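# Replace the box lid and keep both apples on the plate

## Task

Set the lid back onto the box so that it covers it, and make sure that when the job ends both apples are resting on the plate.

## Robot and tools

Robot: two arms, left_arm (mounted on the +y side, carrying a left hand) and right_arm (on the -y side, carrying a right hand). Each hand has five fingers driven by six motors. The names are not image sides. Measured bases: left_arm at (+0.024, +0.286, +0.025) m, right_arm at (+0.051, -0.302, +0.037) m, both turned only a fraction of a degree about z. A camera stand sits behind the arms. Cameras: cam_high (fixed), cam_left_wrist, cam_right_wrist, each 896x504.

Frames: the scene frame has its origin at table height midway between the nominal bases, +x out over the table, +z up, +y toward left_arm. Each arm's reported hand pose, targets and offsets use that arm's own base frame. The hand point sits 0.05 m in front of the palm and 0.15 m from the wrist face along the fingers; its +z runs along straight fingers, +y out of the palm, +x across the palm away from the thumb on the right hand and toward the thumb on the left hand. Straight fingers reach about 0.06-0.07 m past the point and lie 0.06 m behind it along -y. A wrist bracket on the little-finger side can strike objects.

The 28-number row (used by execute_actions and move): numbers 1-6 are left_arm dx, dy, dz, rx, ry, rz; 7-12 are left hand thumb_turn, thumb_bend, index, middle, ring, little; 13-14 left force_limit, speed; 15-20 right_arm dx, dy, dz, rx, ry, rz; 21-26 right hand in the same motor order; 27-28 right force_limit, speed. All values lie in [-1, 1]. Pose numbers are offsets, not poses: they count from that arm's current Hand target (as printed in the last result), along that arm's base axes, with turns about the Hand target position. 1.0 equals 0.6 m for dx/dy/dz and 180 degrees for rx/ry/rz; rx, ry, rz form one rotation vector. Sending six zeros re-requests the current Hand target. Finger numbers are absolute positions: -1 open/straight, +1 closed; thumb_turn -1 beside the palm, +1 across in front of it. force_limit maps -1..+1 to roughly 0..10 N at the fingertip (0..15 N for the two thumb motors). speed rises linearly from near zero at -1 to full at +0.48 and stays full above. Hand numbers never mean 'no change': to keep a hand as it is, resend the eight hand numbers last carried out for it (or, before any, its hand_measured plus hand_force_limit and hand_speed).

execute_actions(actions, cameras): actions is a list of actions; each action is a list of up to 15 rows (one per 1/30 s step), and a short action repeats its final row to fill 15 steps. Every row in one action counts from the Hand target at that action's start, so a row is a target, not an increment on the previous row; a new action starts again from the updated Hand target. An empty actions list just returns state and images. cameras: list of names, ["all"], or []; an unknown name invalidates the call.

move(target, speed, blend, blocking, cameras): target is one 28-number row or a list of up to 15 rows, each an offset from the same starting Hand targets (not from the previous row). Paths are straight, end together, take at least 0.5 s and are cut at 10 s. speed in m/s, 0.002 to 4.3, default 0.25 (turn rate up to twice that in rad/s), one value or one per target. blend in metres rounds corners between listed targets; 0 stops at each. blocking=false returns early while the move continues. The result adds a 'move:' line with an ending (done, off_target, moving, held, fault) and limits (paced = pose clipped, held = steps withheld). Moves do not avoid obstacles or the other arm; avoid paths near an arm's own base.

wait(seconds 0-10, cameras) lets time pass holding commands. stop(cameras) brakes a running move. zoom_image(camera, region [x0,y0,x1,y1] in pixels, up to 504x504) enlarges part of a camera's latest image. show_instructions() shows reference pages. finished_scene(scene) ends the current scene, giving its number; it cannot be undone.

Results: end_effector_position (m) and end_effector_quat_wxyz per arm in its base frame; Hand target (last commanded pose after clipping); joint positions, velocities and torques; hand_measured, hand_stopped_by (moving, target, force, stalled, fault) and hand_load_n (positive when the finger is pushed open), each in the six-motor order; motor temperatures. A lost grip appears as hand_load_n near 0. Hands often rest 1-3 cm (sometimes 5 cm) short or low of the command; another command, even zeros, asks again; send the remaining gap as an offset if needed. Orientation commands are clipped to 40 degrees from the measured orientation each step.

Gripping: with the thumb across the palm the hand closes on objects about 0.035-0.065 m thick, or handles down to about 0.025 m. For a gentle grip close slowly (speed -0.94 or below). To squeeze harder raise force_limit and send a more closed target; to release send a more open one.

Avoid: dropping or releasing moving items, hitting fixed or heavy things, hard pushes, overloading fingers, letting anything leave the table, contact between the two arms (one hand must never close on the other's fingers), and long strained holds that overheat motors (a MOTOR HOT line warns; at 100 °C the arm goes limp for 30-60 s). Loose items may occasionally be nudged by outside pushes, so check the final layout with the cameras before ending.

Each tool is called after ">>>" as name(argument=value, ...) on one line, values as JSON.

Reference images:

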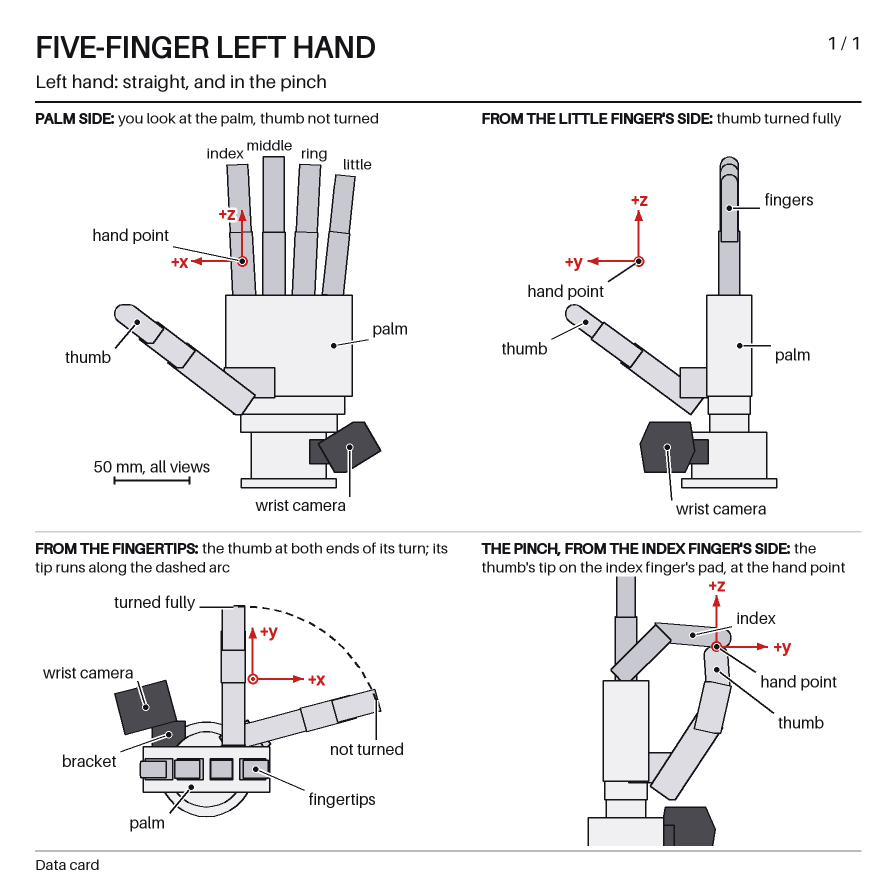

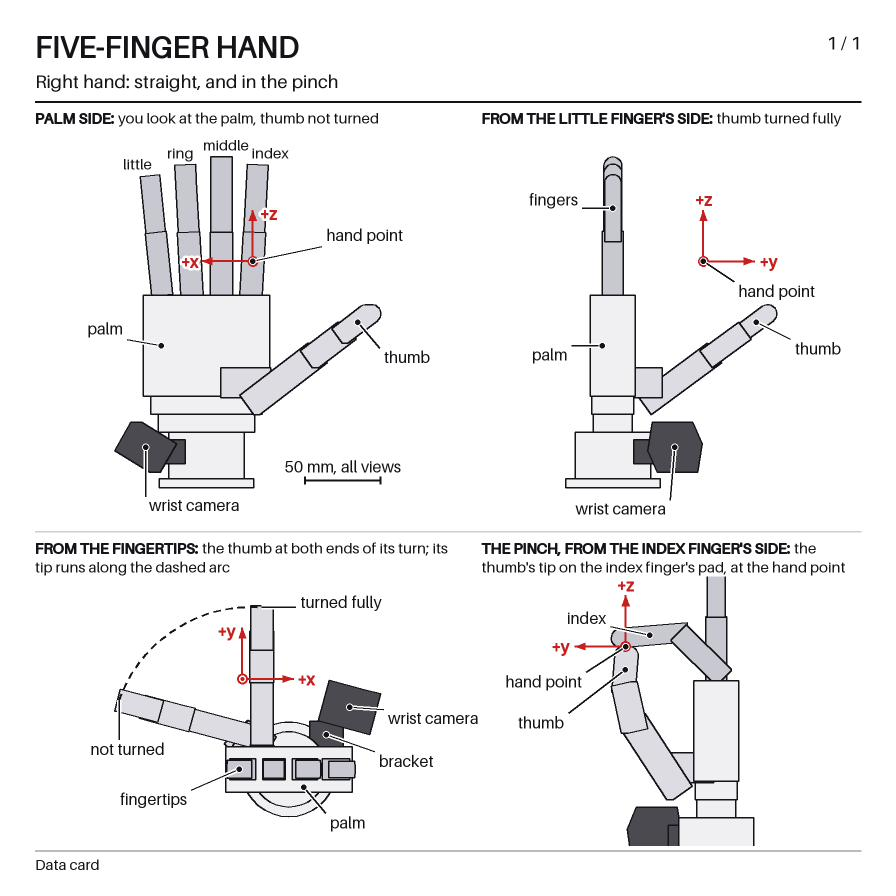

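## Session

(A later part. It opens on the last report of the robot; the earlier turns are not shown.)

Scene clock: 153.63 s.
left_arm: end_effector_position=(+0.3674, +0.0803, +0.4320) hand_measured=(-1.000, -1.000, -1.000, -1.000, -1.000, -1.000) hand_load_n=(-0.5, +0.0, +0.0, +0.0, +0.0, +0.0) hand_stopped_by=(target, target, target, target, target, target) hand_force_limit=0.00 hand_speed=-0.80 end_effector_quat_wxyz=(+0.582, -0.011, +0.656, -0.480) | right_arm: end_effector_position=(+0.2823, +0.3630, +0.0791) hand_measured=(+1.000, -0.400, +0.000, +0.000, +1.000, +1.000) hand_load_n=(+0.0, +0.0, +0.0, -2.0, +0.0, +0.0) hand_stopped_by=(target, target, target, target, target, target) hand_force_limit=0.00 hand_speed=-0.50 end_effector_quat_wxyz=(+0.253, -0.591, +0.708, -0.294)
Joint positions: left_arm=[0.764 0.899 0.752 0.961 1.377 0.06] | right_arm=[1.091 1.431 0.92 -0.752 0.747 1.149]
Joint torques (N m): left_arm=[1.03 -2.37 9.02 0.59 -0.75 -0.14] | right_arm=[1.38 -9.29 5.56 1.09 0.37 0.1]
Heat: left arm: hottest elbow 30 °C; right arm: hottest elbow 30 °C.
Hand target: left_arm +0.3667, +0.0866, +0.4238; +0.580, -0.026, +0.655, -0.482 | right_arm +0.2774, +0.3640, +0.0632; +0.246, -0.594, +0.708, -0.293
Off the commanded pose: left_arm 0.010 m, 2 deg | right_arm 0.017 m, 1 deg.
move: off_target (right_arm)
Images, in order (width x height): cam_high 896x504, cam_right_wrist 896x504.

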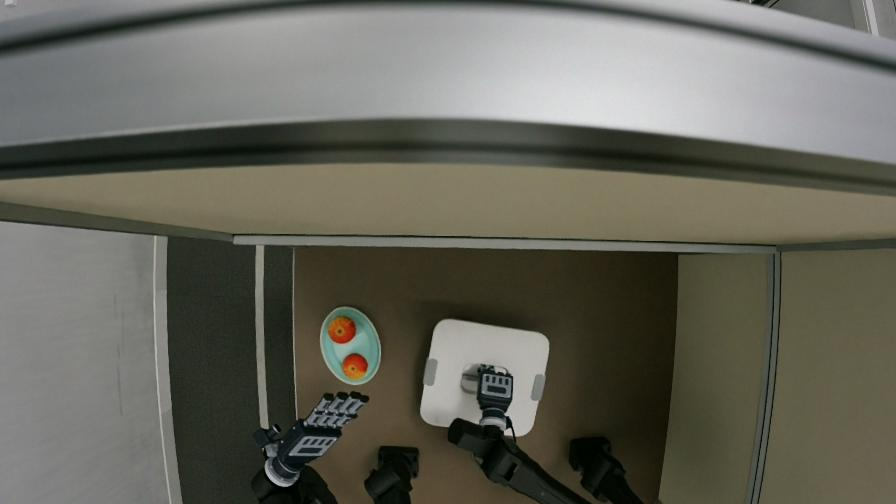

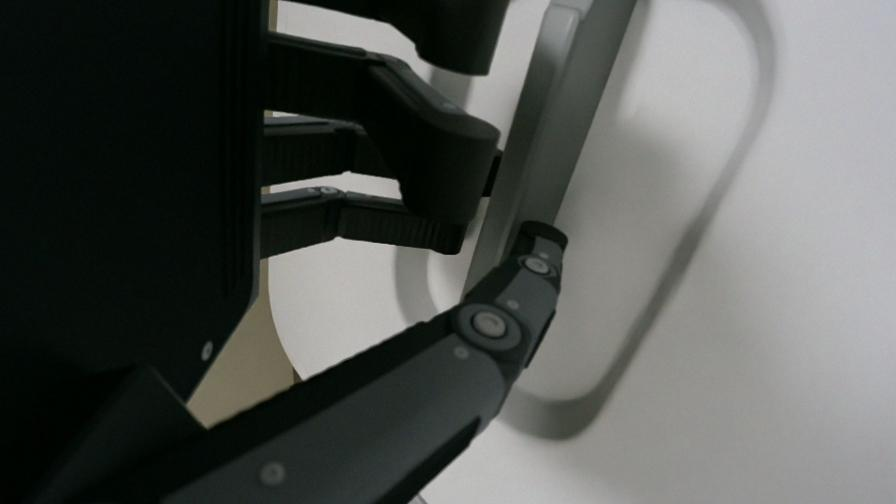

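>>> execute_actions(actions=[[[0,0,0,0,0,0,-1,-1,-1,-1,-1,-1,0.0,-0.8,0,0,0,0,0,0,1,-0.4,0.3,0.3,1,1,-0.2,-0.9]],[[0,0,0,0,0,0,-1,-1,-1,-1,-1,-1,0.0,-0.8,0,0,0,0,0,0,1,-0.4,0.3,0.3,1,1,-0.2,-0.9]]], cameras=["cam_high", "cam_right_wrist"])

>>> zoom_image(camera="cam_high", region=[400, 300, 600, 470])

Scene clock: 155.20 s.
left_arm: end_effector_position=(+0.3674, +0.0803, +0.4320) hand_measured=(-1.000, -1.000, -1.000, -1.000, -1.000, -1.000) hand_load_n=(+0.0, +0.0, +0.0, +0.0, +0.0, +0.0) hand_stopped_by=(target, target, target, target, target, target) hand_force_limit=0.00 hand_speed=-0.80 end_effector_quat_wxyz=(+0.582, -0.011, +0.656, -0.480) | right_arm: end_effector_position=(+0.2825, +0.3643, +0.0757) hand_measured=(+1.000, -0.400, +0.276, +0.194, +1.000, +1.000) hand_load_n=(+0.0, +3.5, +4.5, +2.0, +0.0, +0.0) hand_stopped_by=(target, target, force, force, target, target) hand_force_limit=-0.20 hand_speed=-0.90 end_effector_quat_wxyz=(+0.252, -0.590, +0.709, -0.293)
Joint positions: left_arm=[0.764 0.899 0.752 0.961 1.377 0.06] | right_arm=[1.091 1.44 0.92 -0.746 0.745 1.154]
Joint torques (N m): left_arm=[1.03 -2.37 9.01 0.59 -0.75 -0.14] | right_arm=[1.49 -10.46 5.49 0.87 0.45 0.04]
Heat: left arm: hottest elbow 30 °C; right arm: hottest elbow 30 °C.
Hand target: left_arm +0.3667, +0.0866, +0.4238; +0.580, -0.026, +0.655, -0.482 | right_arm +0.2774, +0.3640, +0.0632; +0.246, -0.594, +0.708, -0.293
Off the commanded pose: left_arm 0.010 m, 2 deg | right_arm 0.014 m, 1 deg.
Images, in order (width x height): cam_high 896x504, cam_right_wrist 896x504.

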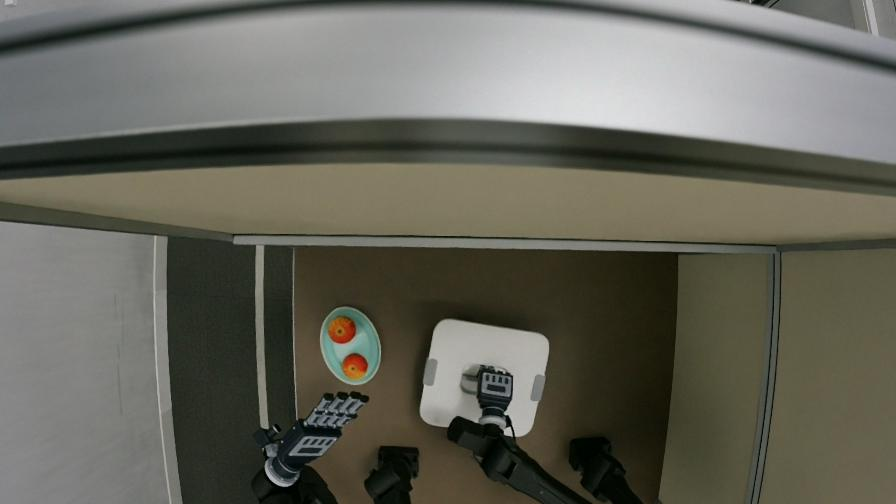

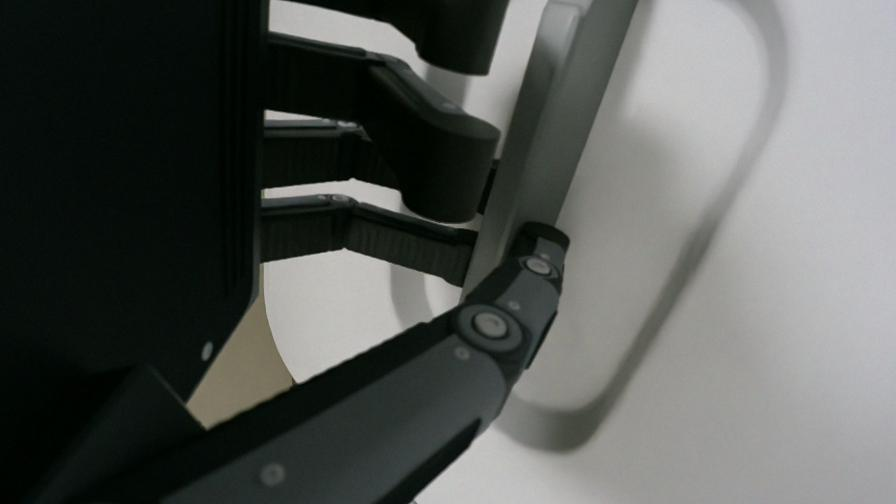

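Scaled by 2.520.

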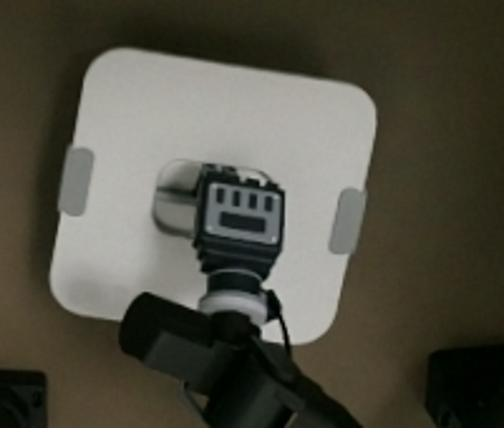

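>>> execute_actions(actions=[[[0,0,0,0,0,0,-1,-1,-1,-1,-1,-1,0.0,-0.8,0,0,0,0,0,0,1,-0.55,0.1,0.1,1,1,0.4,-0.7]]], cameras=["cam_high", "cam_right_wrist"])

>>> zoom_image(camera="cam_high", region=[400, 300, 600, 470])

Scene clock: 157.20 s.
left_arm: end_effector_position=(+0.3674, +0.0803, +0.4320) hand_measured=(-1.000, -1.000, -1.000, -1.000, -1.000, -1.000) hand_load_n=(+0.0, +0.0, +0.0, +0.0, +0.0, +0.0) hand_stopped_by=(target, target, target, target, target, target) hand_force_limit=0.00 hand_speed=-0.80 end_effector_quat_wxyz=(+0.582, -0.011, +0.656, -0.480) | right_arm: end_effector_position=(+0.2820, +0.3647, +0.0758) hand_measured=(+1.000, -0.550, +0.100, +0.100, +1.000, +1.000) hand_load_n=(+0.0, +0.0, -0.5, -2.0, +0.0, +0.0) hand_stopped_by=(target, target, target, target, target, target) hand_force_limit=0.40 hand_speed=-0.70 end_effector_quat_wxyz=(+0.253, -0.590, +0.708, -0.293)
Joint positions: left_arm=[0.764 0.899 0.752 0.961 1.377 0.06] | right_arm=[1.093 1.44 0.92 -0.746 0.746 1.154]
Joint torques (N m): left_arm=[1.08 -2.32 9.02 0.61 -0.75 -0.14] | right_arm=[1.08 -10.52 5.42 0.87 0.42 0.07]
Heat: left arm: hottest elbow 30 °C; right arm: hottest elbow 29 °C.
Hand target: left_arm +0.3667, +0.0866, +0.4238; +0.580, -0.026, +0.655, -0.482 | right_arm +0.2775, +0.3640, +0.0632; +0.246, -0.594, +0.708, -0.293
Off the commanded pose: left_arm 0.010 m, 2 deg | right_arm 0.013 m, 1 deg.
Images, in order (width x height): cam_high 896x504, cam_right_wrist 896x504.

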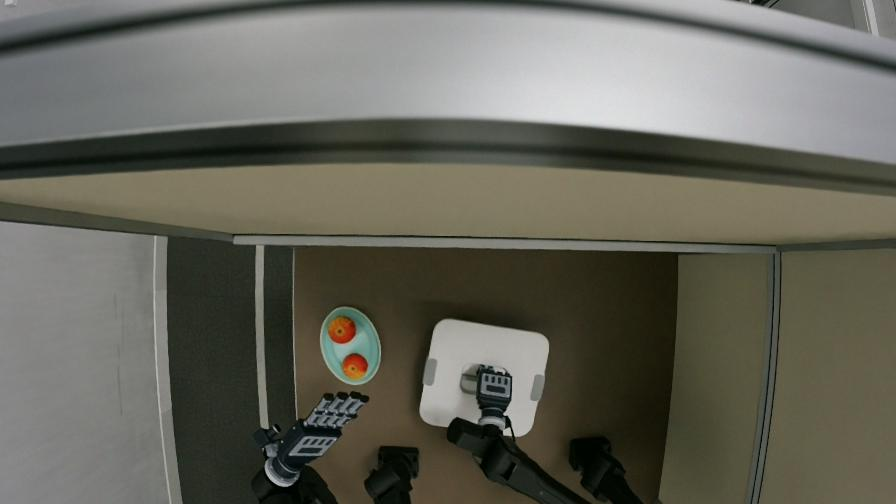

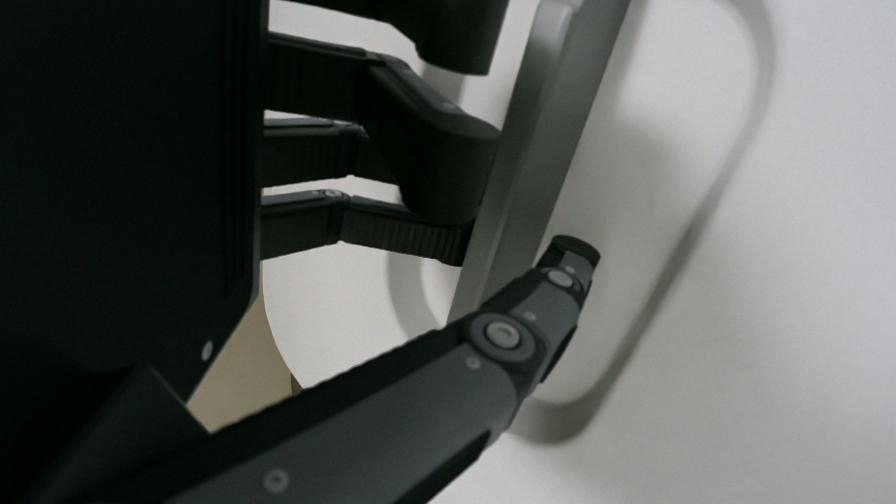

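Scaled by 2.520.

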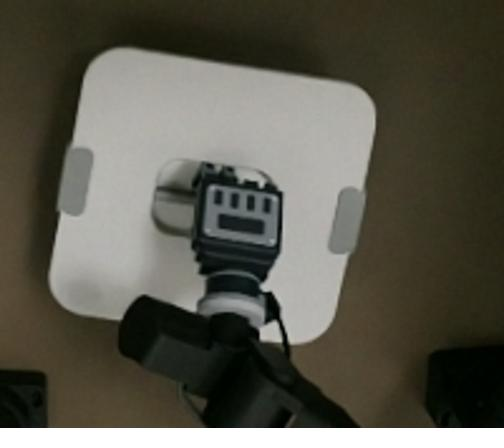

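>>> move(target=[[0,0,0,0,0,0,-1,-1,-1,-1,-1,-1,0.0,-0.8,0.01,0,0.25,0,0,0,1,-0.55,0.1,0.1,1,1,0.4,-0.7],[0,0,0,0,0,0,-1,-1,-1,-1,-1,-1,0.0,-0.8,0.037,-0.7,0.4,0,0,0,1,-0.55,0.1,0.1,1,1,0.4,-0.7]], cameras=["cam_high"], speed=0.15, blend=0.04)

Scene clock: 162.57 s.
left_arm: end_effector_position=(+0.3674, +0.0803, +0.4320) hand_measured=(-1.000, -1.000, -1.000, -1.000, -1.000, -1.000) hand_load_n=(+0.0, +0.0, +0.0, +0.0, +0.0, +0.0) hand_stopped_by=(target, target, target, target, target, target) hand_force_limit=0.00 hand_speed=-0.80 end_effector_quat_wxyz=(+0.582, -0.011, +0.656, -0.480) | right_arm: end_effector_position=(+0.2869, -0.0486, +0.2750) hand_measured=(+1.000, -0.550, +0.100, +0.100, +1.000, +1.000) hand_load_n=(+0.0, +0.0, +0.0, +0.0, +0.0, +0.0) hand_stopped_by=(target, target, target, target, target, target) hand_force_limit=0.40 hand_speed=-0.70 end_effector_quat_wxyz=(+0.233, -0.599, +0.718, -0.268)
Joint positions: left_arm=[0.764 0.899 0.752 0.961 1.377 0.06] | right_arm=[-0.322 0.737 0.948 -1.062 -0.108 -0.102]
Joint torques (N m): left_arm=[1.03 -2.37 9.01 0.59 -0.75 -0.13] | right_arm=[0.09 -0.79 11.88 1.52 -0.12 -0.13]
Heat: left arm: hottest elbow 30 °C; right arm: hottest elbow 29 °C.
Hand target: left_arm +0.3667, +0.0866, +0.4238; +0.580, -0.026, +0.655, -0.482 | right_arm +0.2997, -0.0560, +0.3033; +0.246, -0.594, +0.708, -0.293
Off the commanded pose: left_arm 0.010 m, 2 deg | right_arm 0.032 m, 3 deg.
move: off_target (right_arm)
Images, in order (width x height): cam_high 896x504.

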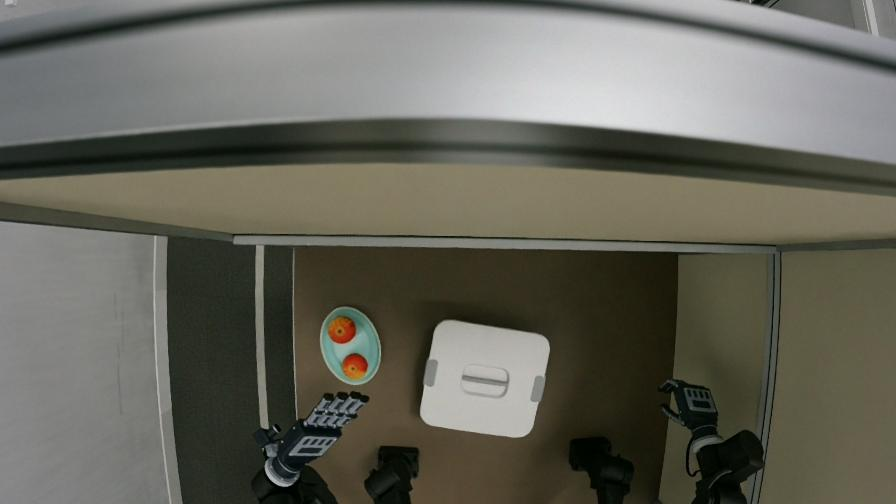

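>>> move(target=[[-0.097,-0.543,-0.34,-0.1306,0.3656,0.2211,1,-0.4,0,0,1,1,0.0,-0.5,0,0,0,0,0,0,1,-0.55,0.1,0.1,1,1,0.4,-0.7],[-0.097,-0.543,-0.46,-0.1306,0.3656,0.2211,1,-0.4,0,0,1,1,0.0,-0.5,0,0,0,0,0,0,1,-0.55,0.1,0.1,1,1,0.4,-0.7]], cameras=["cam_high","cam_left_wrist"], speed=0.2)

>>> zoom_image(camera="cam_high", region=[400, 300, 600, 470])

Scene clock: 168.57 s.
left_arm: end_effector_position=(+0.3116, -0.2333, +0.1524) hand_measured=(+1.000, -0.400, +0.000, +0.000, +1.000, +1.000) hand_load_n=(+0.0, +0.0, +0.0, +0.0, +0.0, +0.0) hand_stopped_by=(target, target, target, target, target, target) hand_force_limit=0.00 hand_speed=-0.50 end_effector_quat_wxyz=(+0.250, -0.594, +0.708, -0.290) | right_arm: end_effector_position=(+0.2869, -0.0486, +0.2750) hand_measured=(+1.000, -0.550, +0.100, +0.100, +1.000, +1.000) hand_load_n=(+0.0, +0.0, +0.0, +0.0, +0.0, +0.0) hand_stopped_by=(target, target, target, target, target, target) hand_force_limit=0.40 hand_speed=-0.70 end_effector_quat_wxyz=(+0.233, -0.599, +0.717, -0.268)
Joint positions: left_arm=[-0.7 1 0.743 -0.605 -0.371 -0.387] | right_arm=[-0.322 0.737 0.948 -1.062 -0.108 -0.103]
Joint torques (N m): left_arm=[-1.79 -4.48 9.91 1.8 -0.33 -0.18] | right_arm=[-0.5 -1.08 11.77 1.52 -0.13 -0.1]
Heat: left arm: hottest elbow 31 °C; right arm: hottest elbow 30 °C.
Hand target: left_arm +0.3085, -0.2392, +0.1478; +0.246, -0.594, +0.708, -0.293 | right_arm +0.2997, -0.0559, +0.3033; +0.246, -0.594, +0.708, -0.293
Off the commanded pose: left_arm 0.008 m, 1 deg | right_arm 0.032 m, 3 deg.
move: off_target (right_arm)
Images, in order (width x height): cam_high 896x504, cam_left_wrist 896x504.

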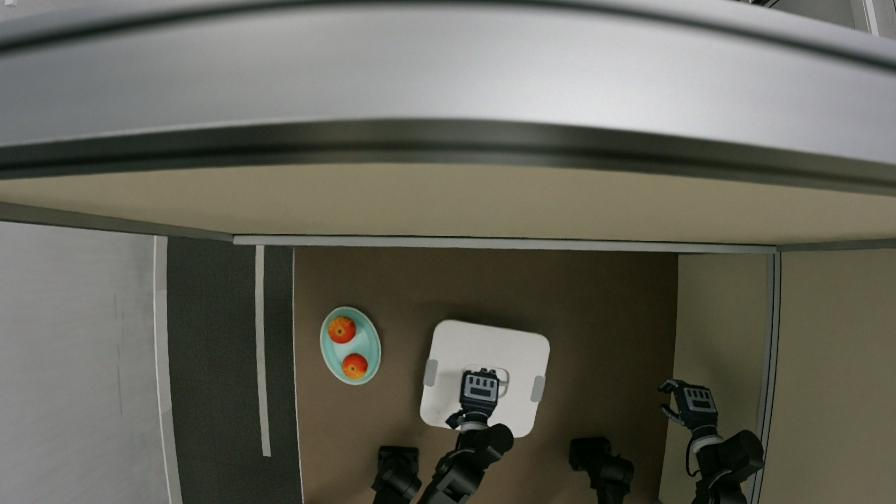

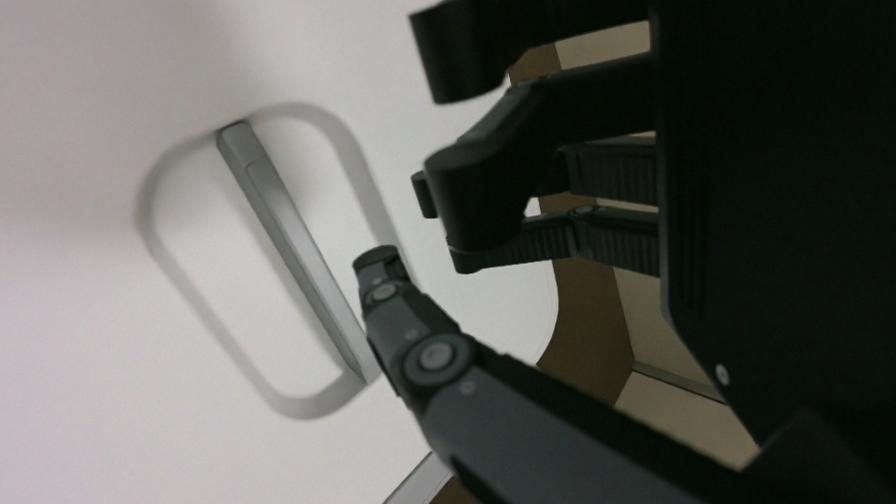

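Scaled by 2.520.

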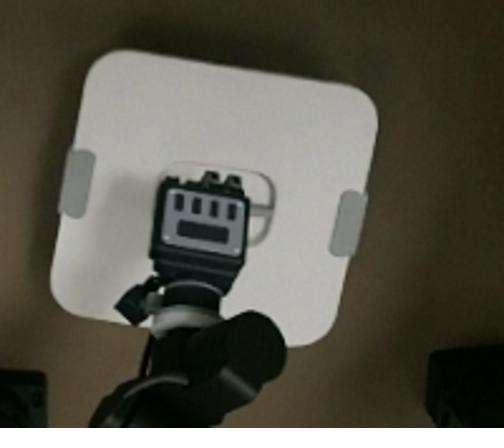

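>>> move(target=[0,0.006,-0.1,0,0,0,1,-0.4,0,0,1,1,0.0,-0.5,0,0,0,0,0,0,1,-0.55,0.1,0.1,1,1,0.4,-0.7], cameras=["cam_high","cam_left_wrist"], speed=0.08)

>>> zoom_image(camera="cam_high", region=[400, 300, 600, 470])

Scene clock: 170.37 s.
left_arm: end_effector_position=(+0.3122, -0.2344, +0.0964) hand_measured=(+1.000, -0.400, +0.000, +0.000, +1.000, +1.000) hand_load_n=(+0.0, +0.0, +0.0, +0.0, +0.0, +0.0) hand_stopped_by=(target, target, target, target, target, target) hand_force_limit=0.00 hand_speed=-0.50 end_effector_quat_wxyz=(+0.250, -0.594, +0.706, -0.296) | right_arm: end_effector_position=(+0.2869, -0.0486, +0.2750) hand_measured=(+1.000, -0.550, +0.100, +0.100, +1.000, +1.000) hand_load_n=(+0.0, -0.5, +0.0, +0.0, +0.0, +0.0) hand_stopped_by=(target, target, target, target, target, target) hand_force_limit=0.40 hand_speed=-0.70 end_effector_quat_wxyz=(+0.233, -0.599, +0.717, -0.268)
Joint positions: left_arm=[-0.7 1.063 0.621 -0.408 -0.369 -0.387] | right_arm=[-0.322 0.737 0.948 -1.062 -0.108 -0.103]
Joint torques (N m): left_arm=[-0.97 -4.95 8.99 1.73 -0.15 -0.12] | right_arm=[-0.15 -0.73 11.84 1.5 -0.11 -0.1]
Heat: left arm: hottest elbow 31 °C; right arm: hottest elbow 30 °C.
Hand target: left_arm +0.3086, -0.2357, +0.0879; +0.246, -0.594, +0.708, -0.293 | right_arm +0.2997, -0.0559, +0.3033; +0.246, -0.594, +0.708, -0.293
Off the commanded pose: left_arm 0.009 m, 1 deg | right_arm 0.032 m, 3 deg.
move: off_target (right_arm)
Images, in order (width x height): cam_high 896x504, cam_left_wrist 896x504.

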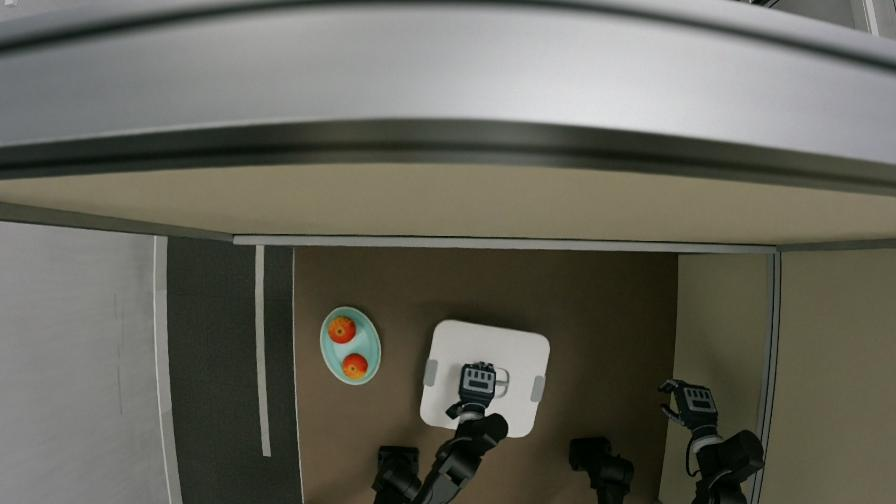

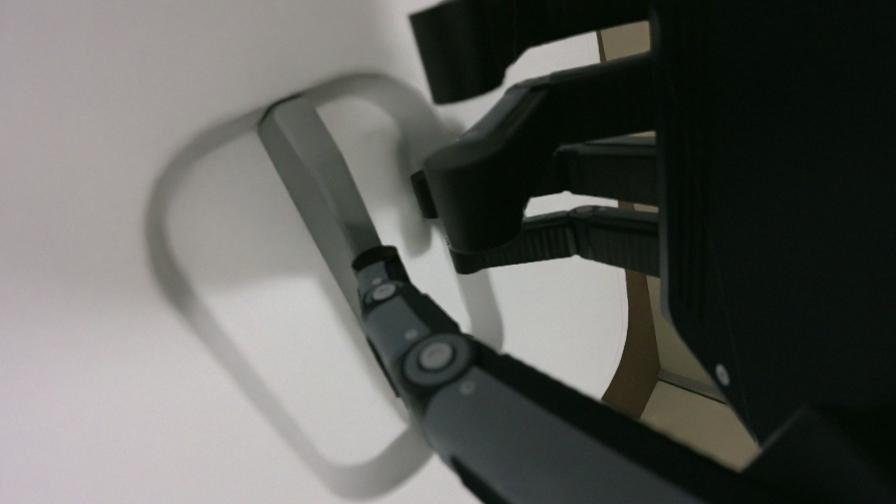

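Scaled by 2.520.

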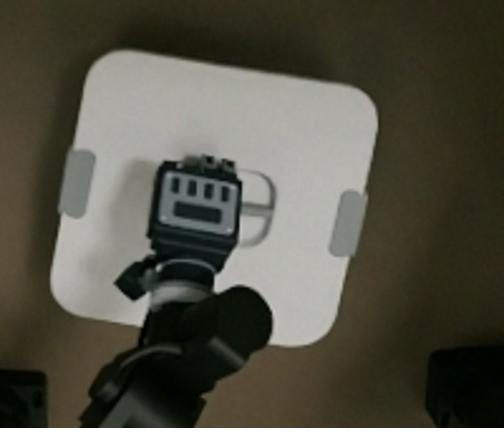

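>>> move(target=[0,0,-0.03,0,0,0,1,-0.4,0,0,1,1,0.0,-0.5,0,0,0,0,0,0,1,-0.55,0.1,0.1,1,1,0.4,-0.7], cameras=["cam_left_wrist"], speed=0.06)

>>> execute_actions(actions=[[[0,0,0,0,0,0,1,-0.4,0.5,0.5,1,1,0.0,-0.9,0,0,0,0,0,0,1,-0.55,0.1,0.1,1,1,0.4,-0.7]],[[0,0,0,0,0,0,1,-0.4,0.5,0.5,1,1,0.0,-0.9,0,0,0,0,0,0,1,-0.55,0.1,0.1,1,1,0.4,-0.7]]], cameras=["cam_left_wrist"])

Scene clock: 171.67 s.
left_arm: end_effector_position=(+0.3171, -0.2385, +0.0958) hand_measured=(+1.000, -0.400, +0.000, +0.000, +1.000, +1.000) hand_load_n=(-2.5, +1.5, +0.0, +0.0, +0.0, +0.0) hand_stopped_by=(target, target, target, target, target, target) hand_force_limit=0.00 hand_speed=-0.50 end_effector_quat_wxyz=(+0.253, -0.592, +0.698, -0.313) | right_arm: end_effector_position=(+0.2869, -0.0486, +0.2750) hand_measured=(+1.000, -0.550, +0.100, +0.100, +1.000, +1.000) hand_load_n=(+0.0, +0.0, +0.0, +0.5, +0.5, +0.0) hand_stopped_by=(target, target, target, target, target, target) hand_force_limit=0.40 hand_speed=-0.70 end_effector_quat_wxyz=(+0.233, -0.599, +0.717, -0.268)
Joint positions: left_arm=[-0.7 1.065 0.604 -0.351 -0.369 -0.387] | right_arm=[-0.322 0.737 0.948 -1.062 -0.108 -0.103]
Joint torques (N m): left_arm=[-1.03 -2.49 7.65 1.85 -0.15 -0.12] | right_arm=[-0.09 -0.85 11.79 1.48 -0.11 -0.11]
Heat: left arm: hottest elbow 31 °C; right arm: hottest elbow 30 °C.
Hand target: left_arm +0.3086, -0.2357, +0.0700; +0.246, -0.594, +0.708, -0.293 | right_arm +0.2997, -0.0559, +0.3033; +0.246, -0.594, +0.708, -0.293
Off the commanded pose: left_arm 0.027 m, 3 deg | right_arm 0.032 m, 3 deg.
move: off_target (left_arm, right_arm)
Images, in order (width x height): cam_left_wrist 896x504.

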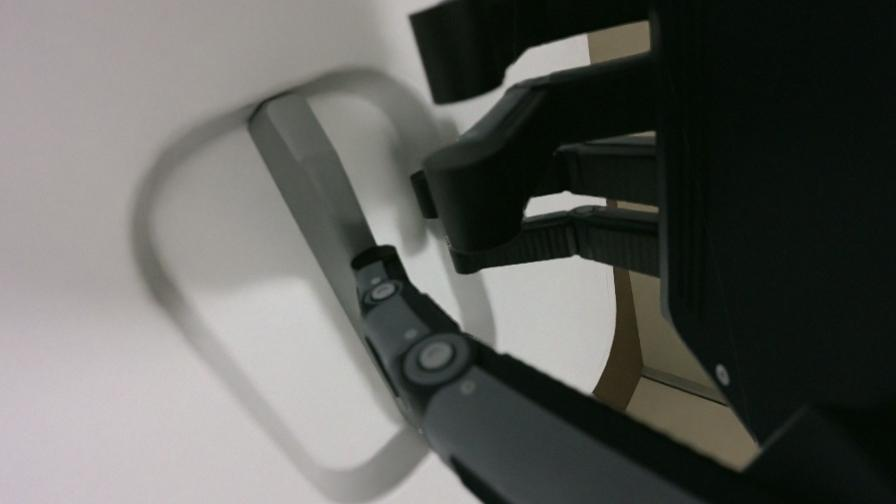

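Scene clock: 173.73 s.
left_arm: end_effector_position=(+0.3174, -0.2386, +0.0959) hand_measured=(+1.000, -0.402, +0.500, +0.378, +1.000, +1.000) hand_load_n=(-2.5, +3.5, +0.0, +5.5, +0.0, +0.0) hand_stopped_by=(target, target, target, force, target, target) hand_force_limit=0.00 hand_speed=-0.90 end_effector_quat_wxyz=(+0.253, -0.592, +0.698, -0.313) | right_arm: end_effector_position=(+0.2869, -0.0486, +0.2750) hand_measured=(+1.000, -0.550, +0.100, +0.100, +1.000, +1.000) hand_load_n=(+0.0, +0.0, -0.5, +0.0, +0.0, +0.0) hand_stopped_by=(target, target, target, target, target, target) hand_force_limit=0.40 hand_speed=-0.70 end_effector_quat_wxyz=(+0.233, -0.599, +0.717, -0.268)
Joint positions: left_arm=[-0.7 1.065 0.604 -0.349 -0.37 -0.387] | right_arm=[-0.322 0.737 0.948 -1.062 -0.108 -0.103]
Joint torques (N m): left_arm=[-0.97 -2.43 7.65 1.8 -0.13 -0.12] | right_arm=[-0.26 -1.08 11.85 1.47 -0.11 -0.1]
Heat: left arm: hottest elbow 31 °C; right arm: hottest elbow 30 °C.
Hand target: left_arm +0.3086, -0.2357, +0.0699; +0.246, -0.594, +0.708, -0.293 | right_arm +0.2997, -0.0559, +0.3033; +0.246, -0.594, +0.708, -0.293
Off the commanded pose: left_arm 0.028 m, 3 deg | right_arm 0.032 m, 3 deg.
Images, in order (width x height): cam_left_wrist 896x504.

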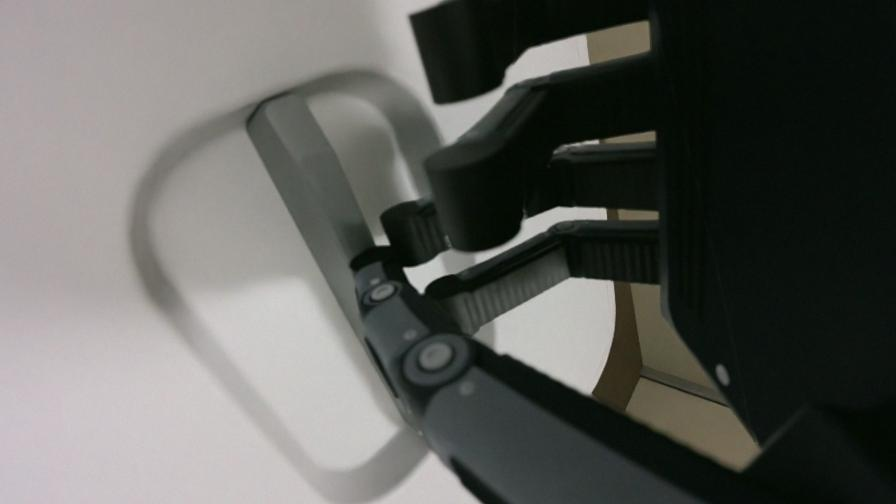

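>>> move(target=[[-0.012,0,0.06,0,0,0,1,-0.4,0,0,1,1,0.0,-0.5,0,0,0,0,0,0,1,-0.55,0.1,0.1,1,1,0.4,-0.7],[-0.032,0,0.04,0,0,0,1,-0.4,0,0,1,1,0.0,-0.5,0,0,0,0,0,0,1,-0.55,0.1,0.1,1,1,0.4,-0.7],[-0.032,0,0.0,0,0,0,1,-0.4,0,0,1,1,0.0,-0.5,0,0,0,0,0,0,1,-0.55,0.1,0.1,1,1,0.4,-0.7]], cameras=["cam_left_wrist"], speed=0.06)

Scene clock: 176.93 s.
left_arm: end_effector_position=(+0.2974, -0.2335, +0.0870) hand_measured=(+1.000, -0.400, +0.000, +0.000, +1.000, +1.000) hand_load_n=(+0.0, +0.0, -0.5, -4.5, +0.0, +0.0) hand_stopped_by=(target, target, target, target, target, target) hand_force_limit=0.00 hand_speed=-0.50 end_effector_quat_wxyz=(+0.253, -0.593, +0.702, -0.302) | right_arm: end_effector_position=(+0.2869, -0.0486, +0.2750) hand_measured=(+1.000, -0.550, +0.100, +0.100, +1.000, +1.000) hand_load_n=(+0.0, +0.0, +0.0, +0.0, +0.0, +0.0) hand_stopped_by=(target, target, target, target, target, target) hand_force_limit=0.40 hand_speed=-0.70 end_effector_quat_wxyz=(+0.233, -0.599, +0.717, -0.268)
Joint positions: left_arm=[-0.736 1.031 0.568 -0.381 -0.398 -0.416] | right_arm=[-0.322 0.737 0.948 -1.062 -0.108 -0.103]
Joint torques (N m): left_arm=[-1.73 -2.73 8.25 1.88 -0.18 -0.19] | right_arm=[-0.38 -0.85 11.79 1.42 -0.12 -0.11]
Heat: left arm: hottest elbow 31 °C; right arm: hottest elbow 30 °C.
Hand target: left_arm +0.2893, -0.2356, +0.0699; +0.246, -0.594, +0.708, -0.293 | right_arm +0.2997, -0.0559, +0.3033; +0.246, -0.594, +0.708, -0.293
Off the commanded pose: left_arm 0.019 m, 2 deg | right_arm 0.032 m, 3 deg.
move: off_target (left_arm, right_arm)
Images, in order (width x height): cam_left_wrist 896x504.

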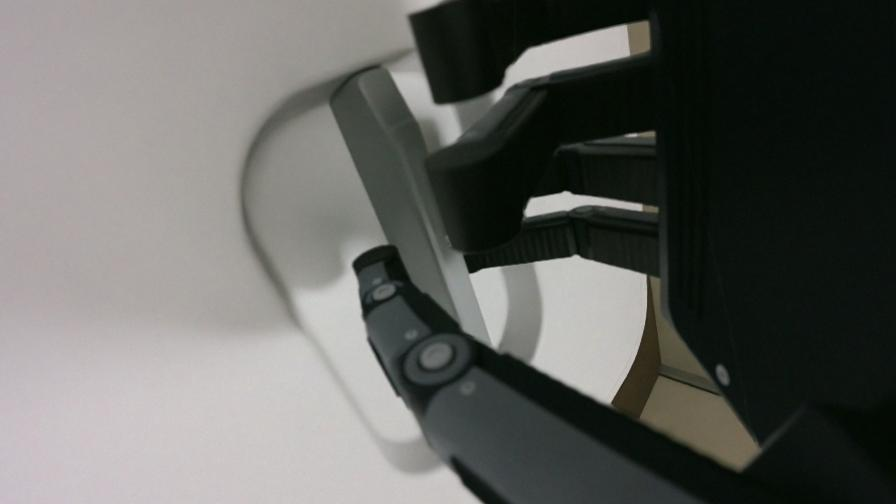

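>>> execute_actions(actions=[[[0,0,0,0,0,0,1,-0.4,0.5,0.5,1,1,-0.1,-0.9,0,0,0,0,0,0,1,-0.55,0.1,0.1,1,1,0.4,-0.7]],[[0,0,0,0,0,0,1,-0.4,0.5,0.5,1,1,-0.1,-0.9,0,0,0,0,0,0,1,-0.55,0.1,0.1,1,1,0.4,-0.7]]], cameras=["cam_high","cam_left_wrist"])

>>> zoom_image(camera="cam_high", region=[400, 300, 600, 470])

Scene clock: 178.43 s.
left_arm: end_effector_position=(+0.2978, -0.2338, +0.0805) hand_measured=(+1.000, -0.402, +0.258, +0.202, +1.000, +1.000) hand_load_n=(+0.0, +3.5, +5.5, +1.5, +0.0, +0.0) hand_stopped_by=(target, target, force, force, target, target) hand_force_limit=-0.10 hand_speed=-0.90 end_effector_quat_wxyz=(+0.253, -0.595, +0.702, -0.299) | right_arm: end_effector_position=(+0.2869, -0.0486, +0.2750) hand_measured=(+1.000, -0.550, +0.100, +0.100, +1.000, +1.000) hand_load_n=(+0.0, +0.0, +0.0, +0.0, +0.0, +0.0) hand_stopped_by=(target, target, target, target, target, target) hand_force_limit=0.40 hand_speed=-0.70 end_effector_quat_wxyz=(+0.233, -0.599, +0.717, -0.268)
Joint positions: left_arm=[-0.736 1.049 0.563 -0.367 -0.399 -0.419] | right_arm=[-0.322 0.737 0.948 -1.062 -0.108 -0.103]
Joint torques (N m): left_arm=[-1.73 -4.07 8.54 1.37 -0.12 -0.16] | right_arm=[-0.15 -1.08 11.89 1.52 -0.12 -0.1]
Heat: left arm: hottest elbow 31 °C; right arm: hottest elbow 30 °C.
Hand target: left_arm +0.2893, -0.2356, +0.0699; +0.246, -0.594, +0.708, -0.293 | right_arm +0.2997, -0.0559, +0.3033; +0.246, -0.594, +0.708, -0.293
Off the commanded pose: left_arm 0.014 m, 1 deg | right_arm 0.032 m, 3 deg.
Images, in order (width x height): cam_high 896x504, cam_left_wrist 896x504.

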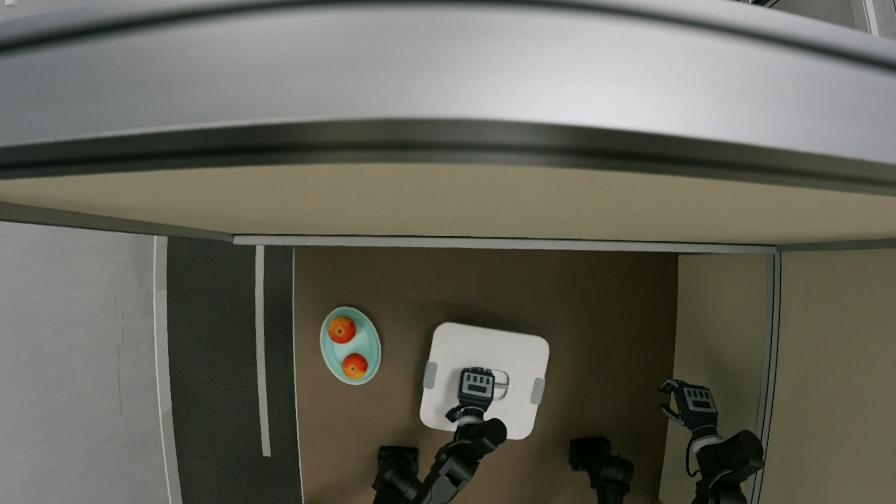

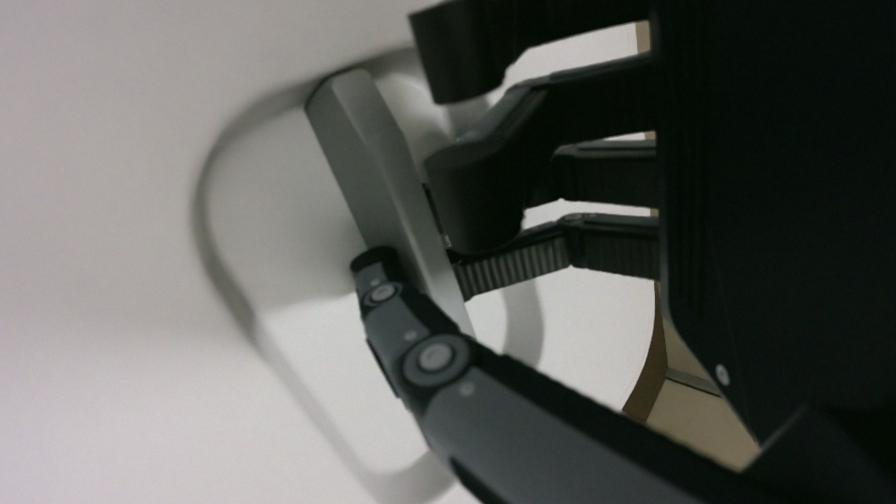

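Scaled by 2.520.

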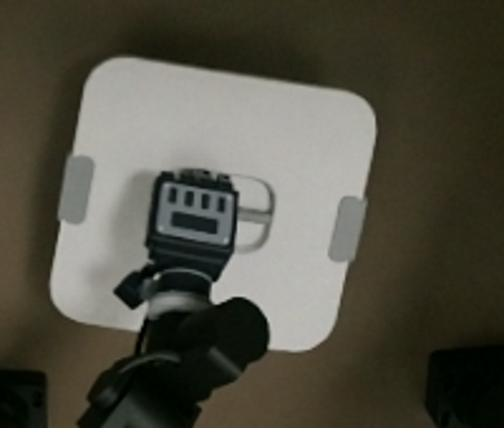

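>>> execute_actions(actions=[[[0,0,0.02,0,0,0,1,-0.55,0.1,0.1,1,1,0.4,-0.7,0,0,0,0,0,0,1,-0.55,0.1,0.1,1,1,0.4,-0.7]]], cameras=["cam_left_wrist"])

>>> move(target=[[0,0,0.25,0,0,0,1,-0.55,0.1,0.1,1,1,0.4,-0.7,0,0,0,0,0,0,1,-0.55,0.1,0.1,1,1,0.4,-0.7],[0.13,0.54,0.56,0.1306,-0.3656,-0.2211,1,-0.55,0.1,0.1,1,1,0.4,-0.7,0,0,0,0,0,0,1,-0.55,0.1,0.1,1,1,0.4,-0.7]], cameras=["all"], speed=0.2)

Scene clock: 179.57 s.
left_arm: end_effector_position=(+0.2942, -0.2318, +0.0842) hand_measured=(+1.000, -0.550, +0.100, +0.100, +1.000, +1.000) hand_load_n=(+0.0, +0.0, +0.0, +0.0, +0.0, +0.0) hand_stopped_by=(target, target, target, target, target, target) hand_force_limit=0.40 hand_speed=-0.70 end_effector_quat_wxyz=(+0.252, -0.594, +0.703, -0.298) | right_arm: end_effector_position=(+0.2869, -0.0486, +0.2750) hand_measured=(+1.000, -0.550, +0.100, +0.100, +1.000, +1.000) hand_load_n=(+0.0, +0.0, +0.0, +0.0, +0.0, +0.0) hand_stopped_by=(target, target, target, target, target, target) hand_force_limit=0.40 hand_speed=-0.70 end_effector_quat_wxyz=(+0.233, -0.599, +0.717, -0.268)
Joint positions: left_arm=[-0.738 1.029 0.563 -0.388 -0.399 -0.419] | right_arm=[-0.322 0.737 0.948 -1.062 -0.108 -0.103]
Joint torques (N m): left_arm=[-1.61 -3.96 10.43 0.54 -0.18 -0.16] | right_arm=[-0.09 -0.79 11.88 1.51 -0.12 -0.11]
Heat: left arm: hottest elbow 31 °C; right arm: hottest elbow 30 °C.
Hand target: left_arm +0.2893, -0.2356, +0.0818; +0.246, -0.594, +0.708, -0.293 | right_arm +0.2997, -0.0559, +0.3033; +0.246, -0.594, +0.708, -0.293
Off the commanded pose: left_arm 0.007 m, 1 deg | right_arm 0.032 m, 3 deg.
Images, in order (width x height): cam_left_wrist 896x504.

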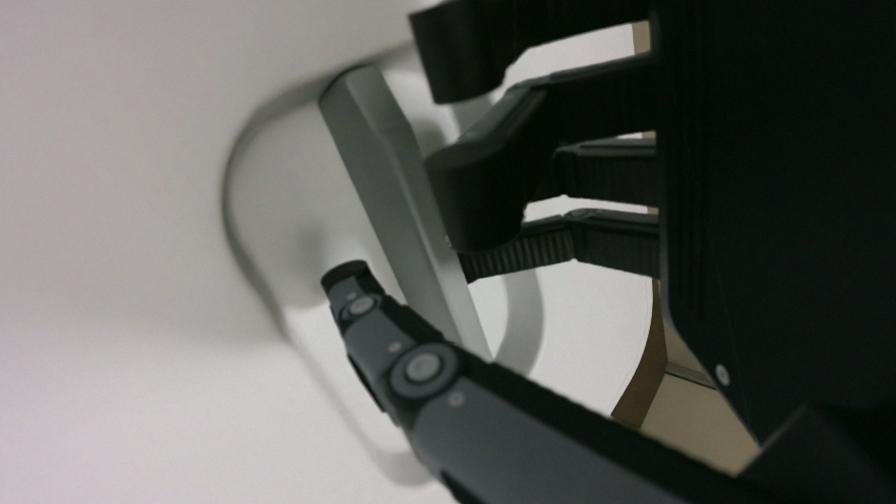

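Scene clock: 186.53 s.
left_arm: end_effector_position=(+0.3680, +0.0817, +0.4263) hand_measured=(+1.000, -0.550, +0.100, +0.100, +1.000, +1.000) hand_load_n=(+0.0, +0.0, +0.0, +0.0, +0.0, +0.0) hand_stopped_by=(target, target, target, target, target, target) hand_force_limit=0.40 hand_speed=-0.70 end_effector_quat_wxyz=(+0.583, -0.013, +0.658, -0.477) | right_arm: end_effector_position=(+0.2869, -0.0486, +0.2750) hand_measured=(+1.000, -0.550, +0.100, +0.100, +1.000, +1.000) hand_load_n=(+0.0, +0.0, +0.0, +0.0, +0.0, +0.0) hand_stopped_by=(target, target, target, target, target, target) hand_force_limit=0.40 hand_speed=-0.70 end_effector_quat_wxyz=(+0.233, -0.599, +0.717, -0.268)
Joint positions: left_arm=[0.764 0.893 0.743 0.918 1.377 0.107] | right_arm=[-0.322 0.737 0.948 -1.062 -0.108 -0.103]
Joint torques (N m): left_arm=[1.14 -2.26 9.07 0.92 -0.68 -0.09] | right_arm=[0.03 -0.97 11.81 1.46 -0.12 -0.12]
Heat: left arm: hottest elbow 31 °C; right arm: hottest elbow 31 °C.
Hand target: left_arm +0.3673, +0.0884, +0.4178; +0.581, -0.026, +0.655, -0.482 | right_arm +0.2997, -0.0559, +0.3033; +0.246, -0.594, +0.708, -0.293
Off the commanded pose: left_arm 0.011 m, 2 deg | right_arm 0.032 m, 3 deg.
move: off_target (left_arm, right_arm)

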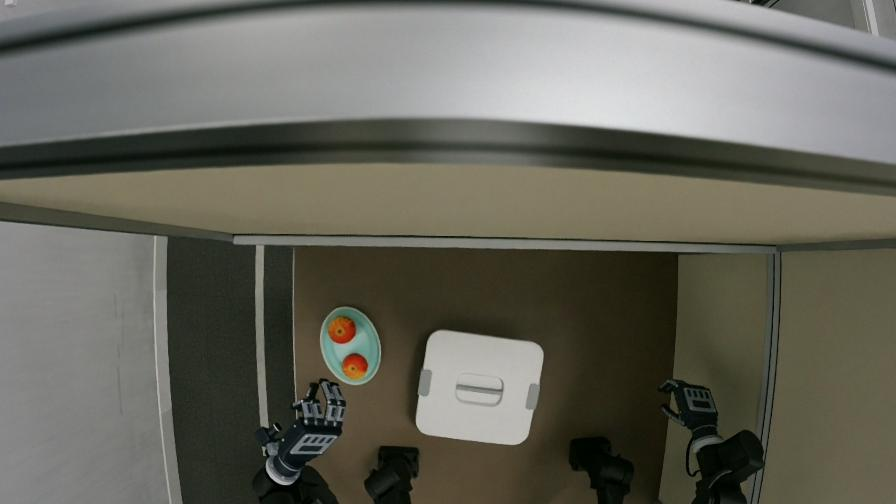

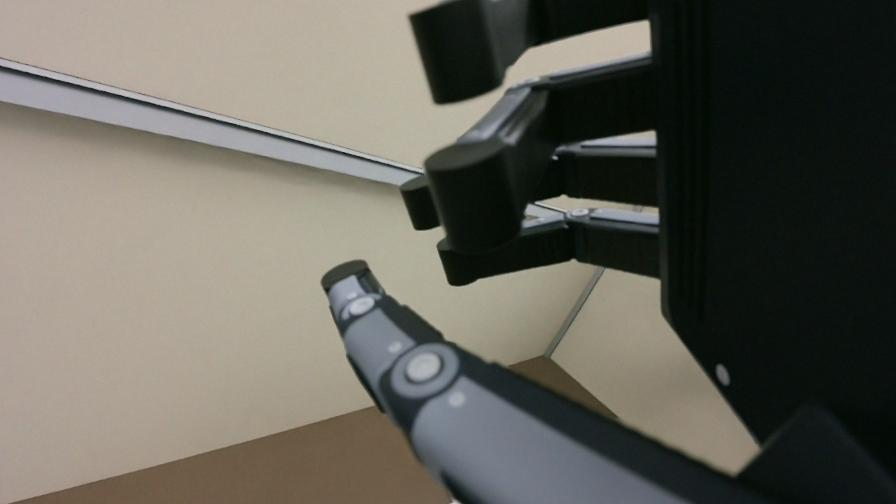

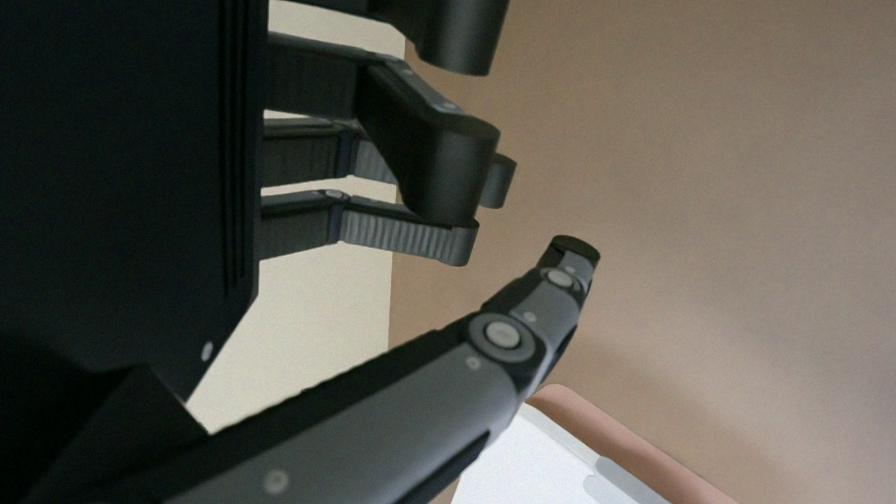

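>>> zoom_image(camera="cam_high", region=[400, 310, 580, 460])

>>> finished_scene(scene=1)

Scaled by 2.800.

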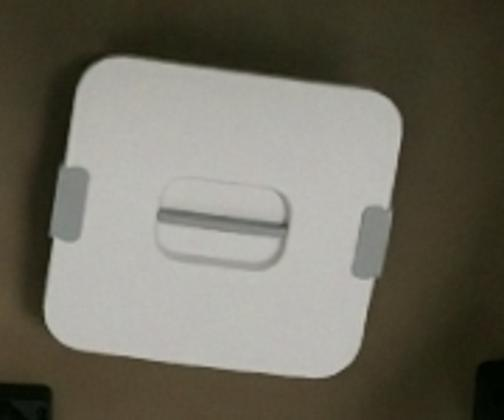

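The scene is finished: the task was done.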